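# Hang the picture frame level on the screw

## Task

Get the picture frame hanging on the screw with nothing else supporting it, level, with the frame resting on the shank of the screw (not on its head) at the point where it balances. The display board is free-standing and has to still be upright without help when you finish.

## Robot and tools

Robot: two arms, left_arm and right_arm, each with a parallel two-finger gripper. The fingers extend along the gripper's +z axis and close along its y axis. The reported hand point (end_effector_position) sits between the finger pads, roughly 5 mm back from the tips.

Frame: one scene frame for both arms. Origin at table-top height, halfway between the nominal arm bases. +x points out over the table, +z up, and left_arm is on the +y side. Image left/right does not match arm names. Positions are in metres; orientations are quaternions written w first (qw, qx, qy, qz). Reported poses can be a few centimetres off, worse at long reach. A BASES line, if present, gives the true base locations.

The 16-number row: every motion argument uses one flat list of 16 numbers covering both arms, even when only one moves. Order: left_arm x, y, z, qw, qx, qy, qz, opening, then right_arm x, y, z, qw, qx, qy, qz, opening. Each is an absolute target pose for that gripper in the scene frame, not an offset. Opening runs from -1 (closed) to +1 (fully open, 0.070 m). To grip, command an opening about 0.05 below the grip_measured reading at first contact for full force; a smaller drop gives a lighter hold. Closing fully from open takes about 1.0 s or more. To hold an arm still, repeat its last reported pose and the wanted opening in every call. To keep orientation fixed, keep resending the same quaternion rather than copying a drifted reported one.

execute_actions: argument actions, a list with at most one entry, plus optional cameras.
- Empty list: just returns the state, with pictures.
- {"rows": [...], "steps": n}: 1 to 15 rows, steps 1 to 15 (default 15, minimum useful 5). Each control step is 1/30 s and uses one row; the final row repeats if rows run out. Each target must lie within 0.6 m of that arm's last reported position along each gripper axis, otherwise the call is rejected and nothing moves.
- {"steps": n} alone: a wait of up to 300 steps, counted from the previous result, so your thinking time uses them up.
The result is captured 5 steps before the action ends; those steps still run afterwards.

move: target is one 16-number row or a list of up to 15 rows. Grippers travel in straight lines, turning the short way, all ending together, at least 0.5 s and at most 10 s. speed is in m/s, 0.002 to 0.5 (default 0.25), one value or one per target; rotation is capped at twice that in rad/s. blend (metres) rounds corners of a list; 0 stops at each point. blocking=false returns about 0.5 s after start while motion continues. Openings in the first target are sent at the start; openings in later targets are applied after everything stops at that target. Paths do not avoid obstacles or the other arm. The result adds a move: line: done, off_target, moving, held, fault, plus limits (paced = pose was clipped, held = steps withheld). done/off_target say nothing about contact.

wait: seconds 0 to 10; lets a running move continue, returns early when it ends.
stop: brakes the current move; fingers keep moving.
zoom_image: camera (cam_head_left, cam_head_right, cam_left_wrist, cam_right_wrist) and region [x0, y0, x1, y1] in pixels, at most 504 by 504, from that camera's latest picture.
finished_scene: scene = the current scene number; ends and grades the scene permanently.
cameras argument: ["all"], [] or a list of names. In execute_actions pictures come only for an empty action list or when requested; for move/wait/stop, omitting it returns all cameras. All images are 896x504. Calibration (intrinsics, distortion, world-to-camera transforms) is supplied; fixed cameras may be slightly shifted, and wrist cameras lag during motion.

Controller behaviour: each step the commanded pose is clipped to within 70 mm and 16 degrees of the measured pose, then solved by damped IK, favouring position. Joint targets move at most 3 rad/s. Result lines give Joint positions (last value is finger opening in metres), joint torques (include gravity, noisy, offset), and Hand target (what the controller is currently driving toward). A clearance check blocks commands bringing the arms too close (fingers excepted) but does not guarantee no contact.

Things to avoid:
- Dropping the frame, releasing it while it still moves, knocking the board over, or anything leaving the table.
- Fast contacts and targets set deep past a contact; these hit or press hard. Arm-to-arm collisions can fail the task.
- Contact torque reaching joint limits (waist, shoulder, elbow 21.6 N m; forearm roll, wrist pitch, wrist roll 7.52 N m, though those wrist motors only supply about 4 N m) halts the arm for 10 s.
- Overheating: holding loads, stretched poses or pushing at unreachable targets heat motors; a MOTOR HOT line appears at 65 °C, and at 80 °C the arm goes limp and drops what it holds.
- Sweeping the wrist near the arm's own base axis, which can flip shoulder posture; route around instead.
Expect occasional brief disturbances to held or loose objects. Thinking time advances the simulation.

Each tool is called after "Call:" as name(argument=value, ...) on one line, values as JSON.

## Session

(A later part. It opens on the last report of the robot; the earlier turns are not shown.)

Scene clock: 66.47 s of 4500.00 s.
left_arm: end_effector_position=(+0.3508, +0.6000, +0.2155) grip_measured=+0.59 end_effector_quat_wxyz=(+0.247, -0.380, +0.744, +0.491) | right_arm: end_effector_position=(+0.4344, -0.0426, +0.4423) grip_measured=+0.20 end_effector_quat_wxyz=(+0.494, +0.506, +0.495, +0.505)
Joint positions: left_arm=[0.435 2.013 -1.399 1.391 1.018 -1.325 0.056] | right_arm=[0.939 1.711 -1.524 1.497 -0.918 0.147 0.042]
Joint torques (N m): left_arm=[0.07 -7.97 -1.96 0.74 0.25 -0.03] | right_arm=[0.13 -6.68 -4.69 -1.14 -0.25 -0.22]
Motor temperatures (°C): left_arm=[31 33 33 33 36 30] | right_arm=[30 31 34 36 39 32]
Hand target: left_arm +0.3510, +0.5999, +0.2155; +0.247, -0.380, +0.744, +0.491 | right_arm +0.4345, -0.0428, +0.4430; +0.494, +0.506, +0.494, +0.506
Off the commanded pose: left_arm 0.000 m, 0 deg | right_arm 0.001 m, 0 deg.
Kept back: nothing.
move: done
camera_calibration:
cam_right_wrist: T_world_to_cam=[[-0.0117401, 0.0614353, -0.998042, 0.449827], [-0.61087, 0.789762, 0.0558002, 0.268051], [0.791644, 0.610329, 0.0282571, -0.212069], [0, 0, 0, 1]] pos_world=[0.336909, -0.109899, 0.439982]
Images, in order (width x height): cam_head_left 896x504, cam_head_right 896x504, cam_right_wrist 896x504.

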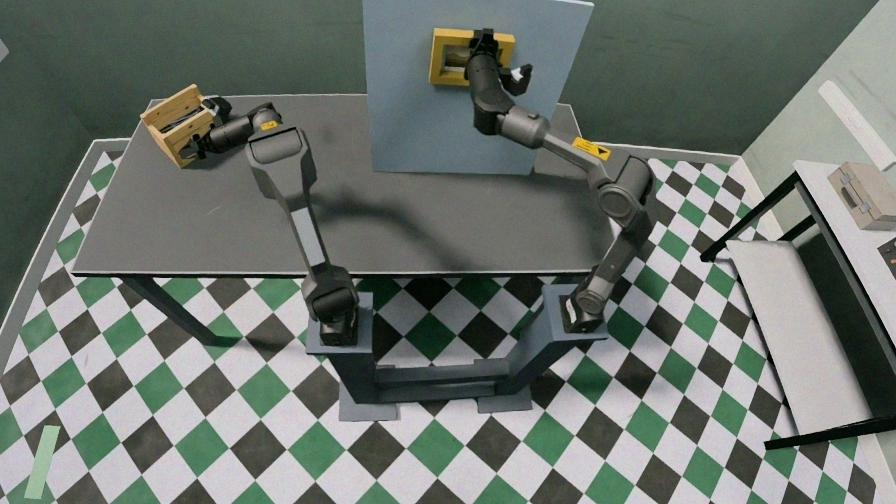

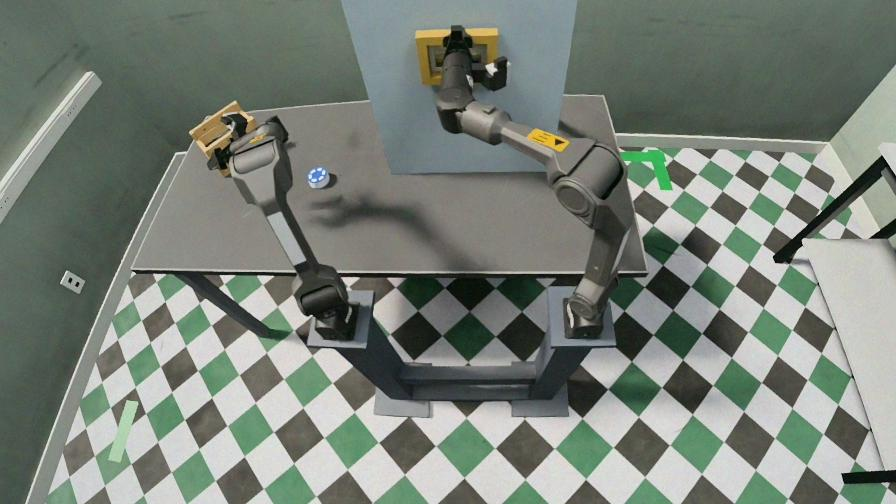

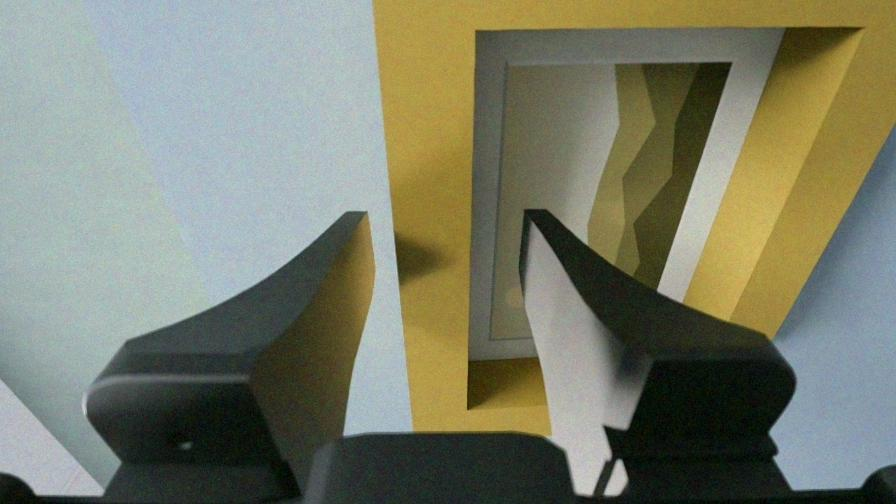

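Call:
move(target=[[0.3510, 0.5999, 0.2155, 0.247, -0.380, 0.744, 0.491, 0.59, 0.4345, -0.0428, 0.4425, 0.4943, 0.50564, 0.4943, 0.50564, 0.3],[0.3510, 0.5999, 0.2155, 0.247, -0.380, 0.744, 0.491, 0.59, 0.34, -0.0428, 0.4415, 0.4943, 0.50564, 0.4943, 0.50564, 0.3]], speed=[0.1, 0.14], cameras=["cam_right_wrist", "cam_head_right", "cam_head_left"])

Call:
zoom_image(camera="cam_head_left", region=[424, 20, 524, 100])

Call:
zoom_image(camera="cam_head_right", region=[408, 20, 508, 100])

Scene clock: 68.83 s of 4500.00 s.
left_arm: end_effector_position=(+0.3508, +0.6000, +0.2155) grip_measured=+0.59 end_effector_quat_wxyz=(+0.247, -0.380, +0.744, +0.491) | right_arm: end_effector_position=(+0.3397, -0.0429, +0.4417) grip_measured=+0.30 end_effector_quat_wxyz=(+0.494, +0.505, +0.494, +0.506)
Joint positions: left_arm=[0.435 2.013 -1.399 1.391 1.018 -1.325 0.056] | right_arm=[1.209 1.542 -1.314 1.513 -1.189 0.174 0.046]
Joint torques (N m): left_arm=[-0.15 -8.04 -2.3 0.74 0.23 -0.04] | right_arm=[-0.44 -4.85 -3.95 -1.18 -0.03 0.16]
Motor temperatures (°C): left_arm=[31 33 33 33 36 30] | right_arm=[30 31 34 36 39 32]
Hand target: left_arm +0.3510, +0.5999, +0.2155; +0.247, -0.380, +0.744, +0.491 | right_arm +0.3400, -0.0428, +0.4415; +0.494, +0.506, +0.494, +0.506
Off the commanded pose: left_arm 0.000 m, 0 deg | right_arm 0.000 m, 0 deg.
Kept back: nothing.
move: done
camera_calibration:
cam_right_wrist: T_world_to_cam=[[-0.00940936, 0.0611588, -0.998084, 0.447304], [-0.610365, 0.790265, 0.0541786, 0.210978], [0.792064, 0.609705, 0.0298933, -0.137759], [0, 0, 0, 1]] pos_world=[0.242096, -0.110093, 0.439135]
Images, in order (width x height): cam_head_left 896x504, cam_head_right 896x504, cam_right_wrist 896x504.

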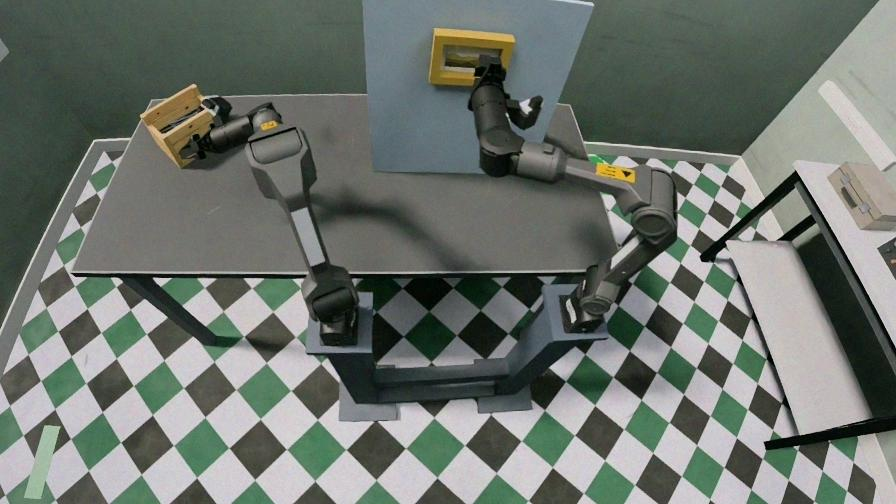

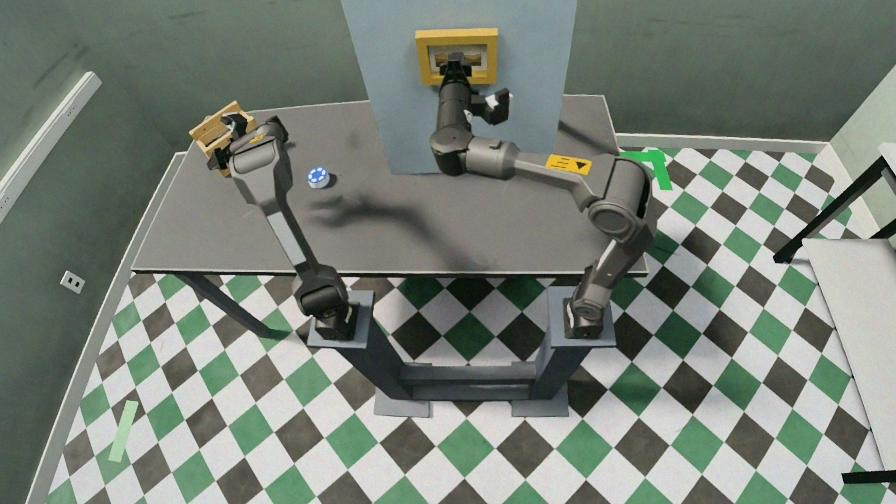

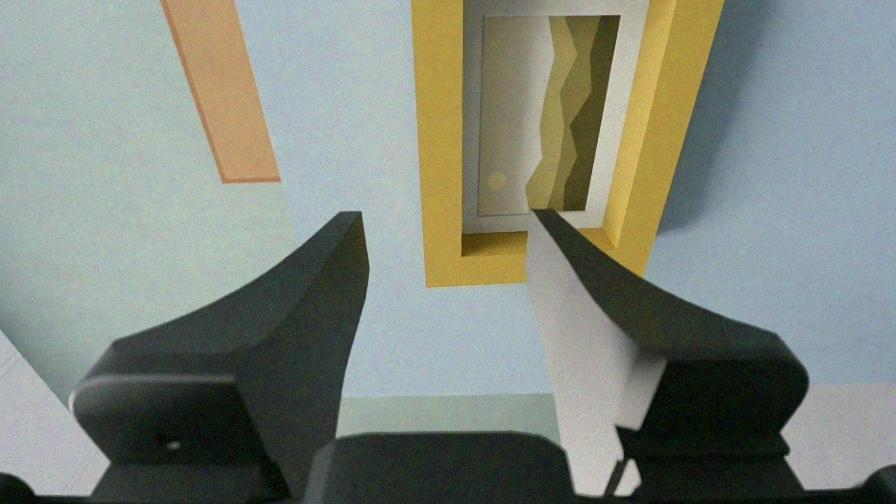

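Scaled by 5.040 from the camera's 896x504 image, which has a finer 1280x720 frame.

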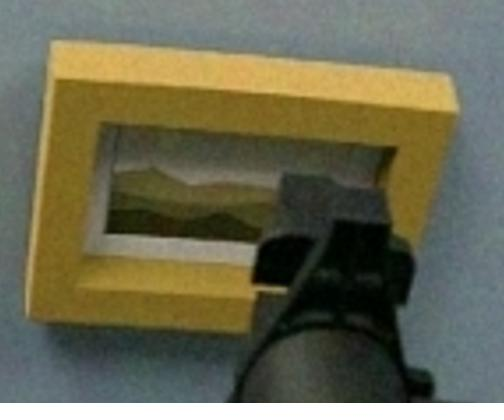

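Scaled by 5.040 from the camera's 896x504 image, which has a finer 1280x720 frame.

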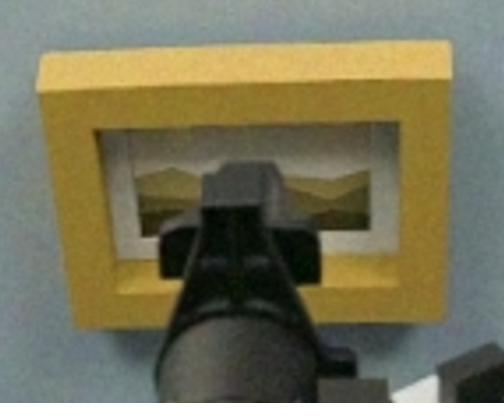

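Call:
finished_scene(scene=1)

The scene is finished: the task was done.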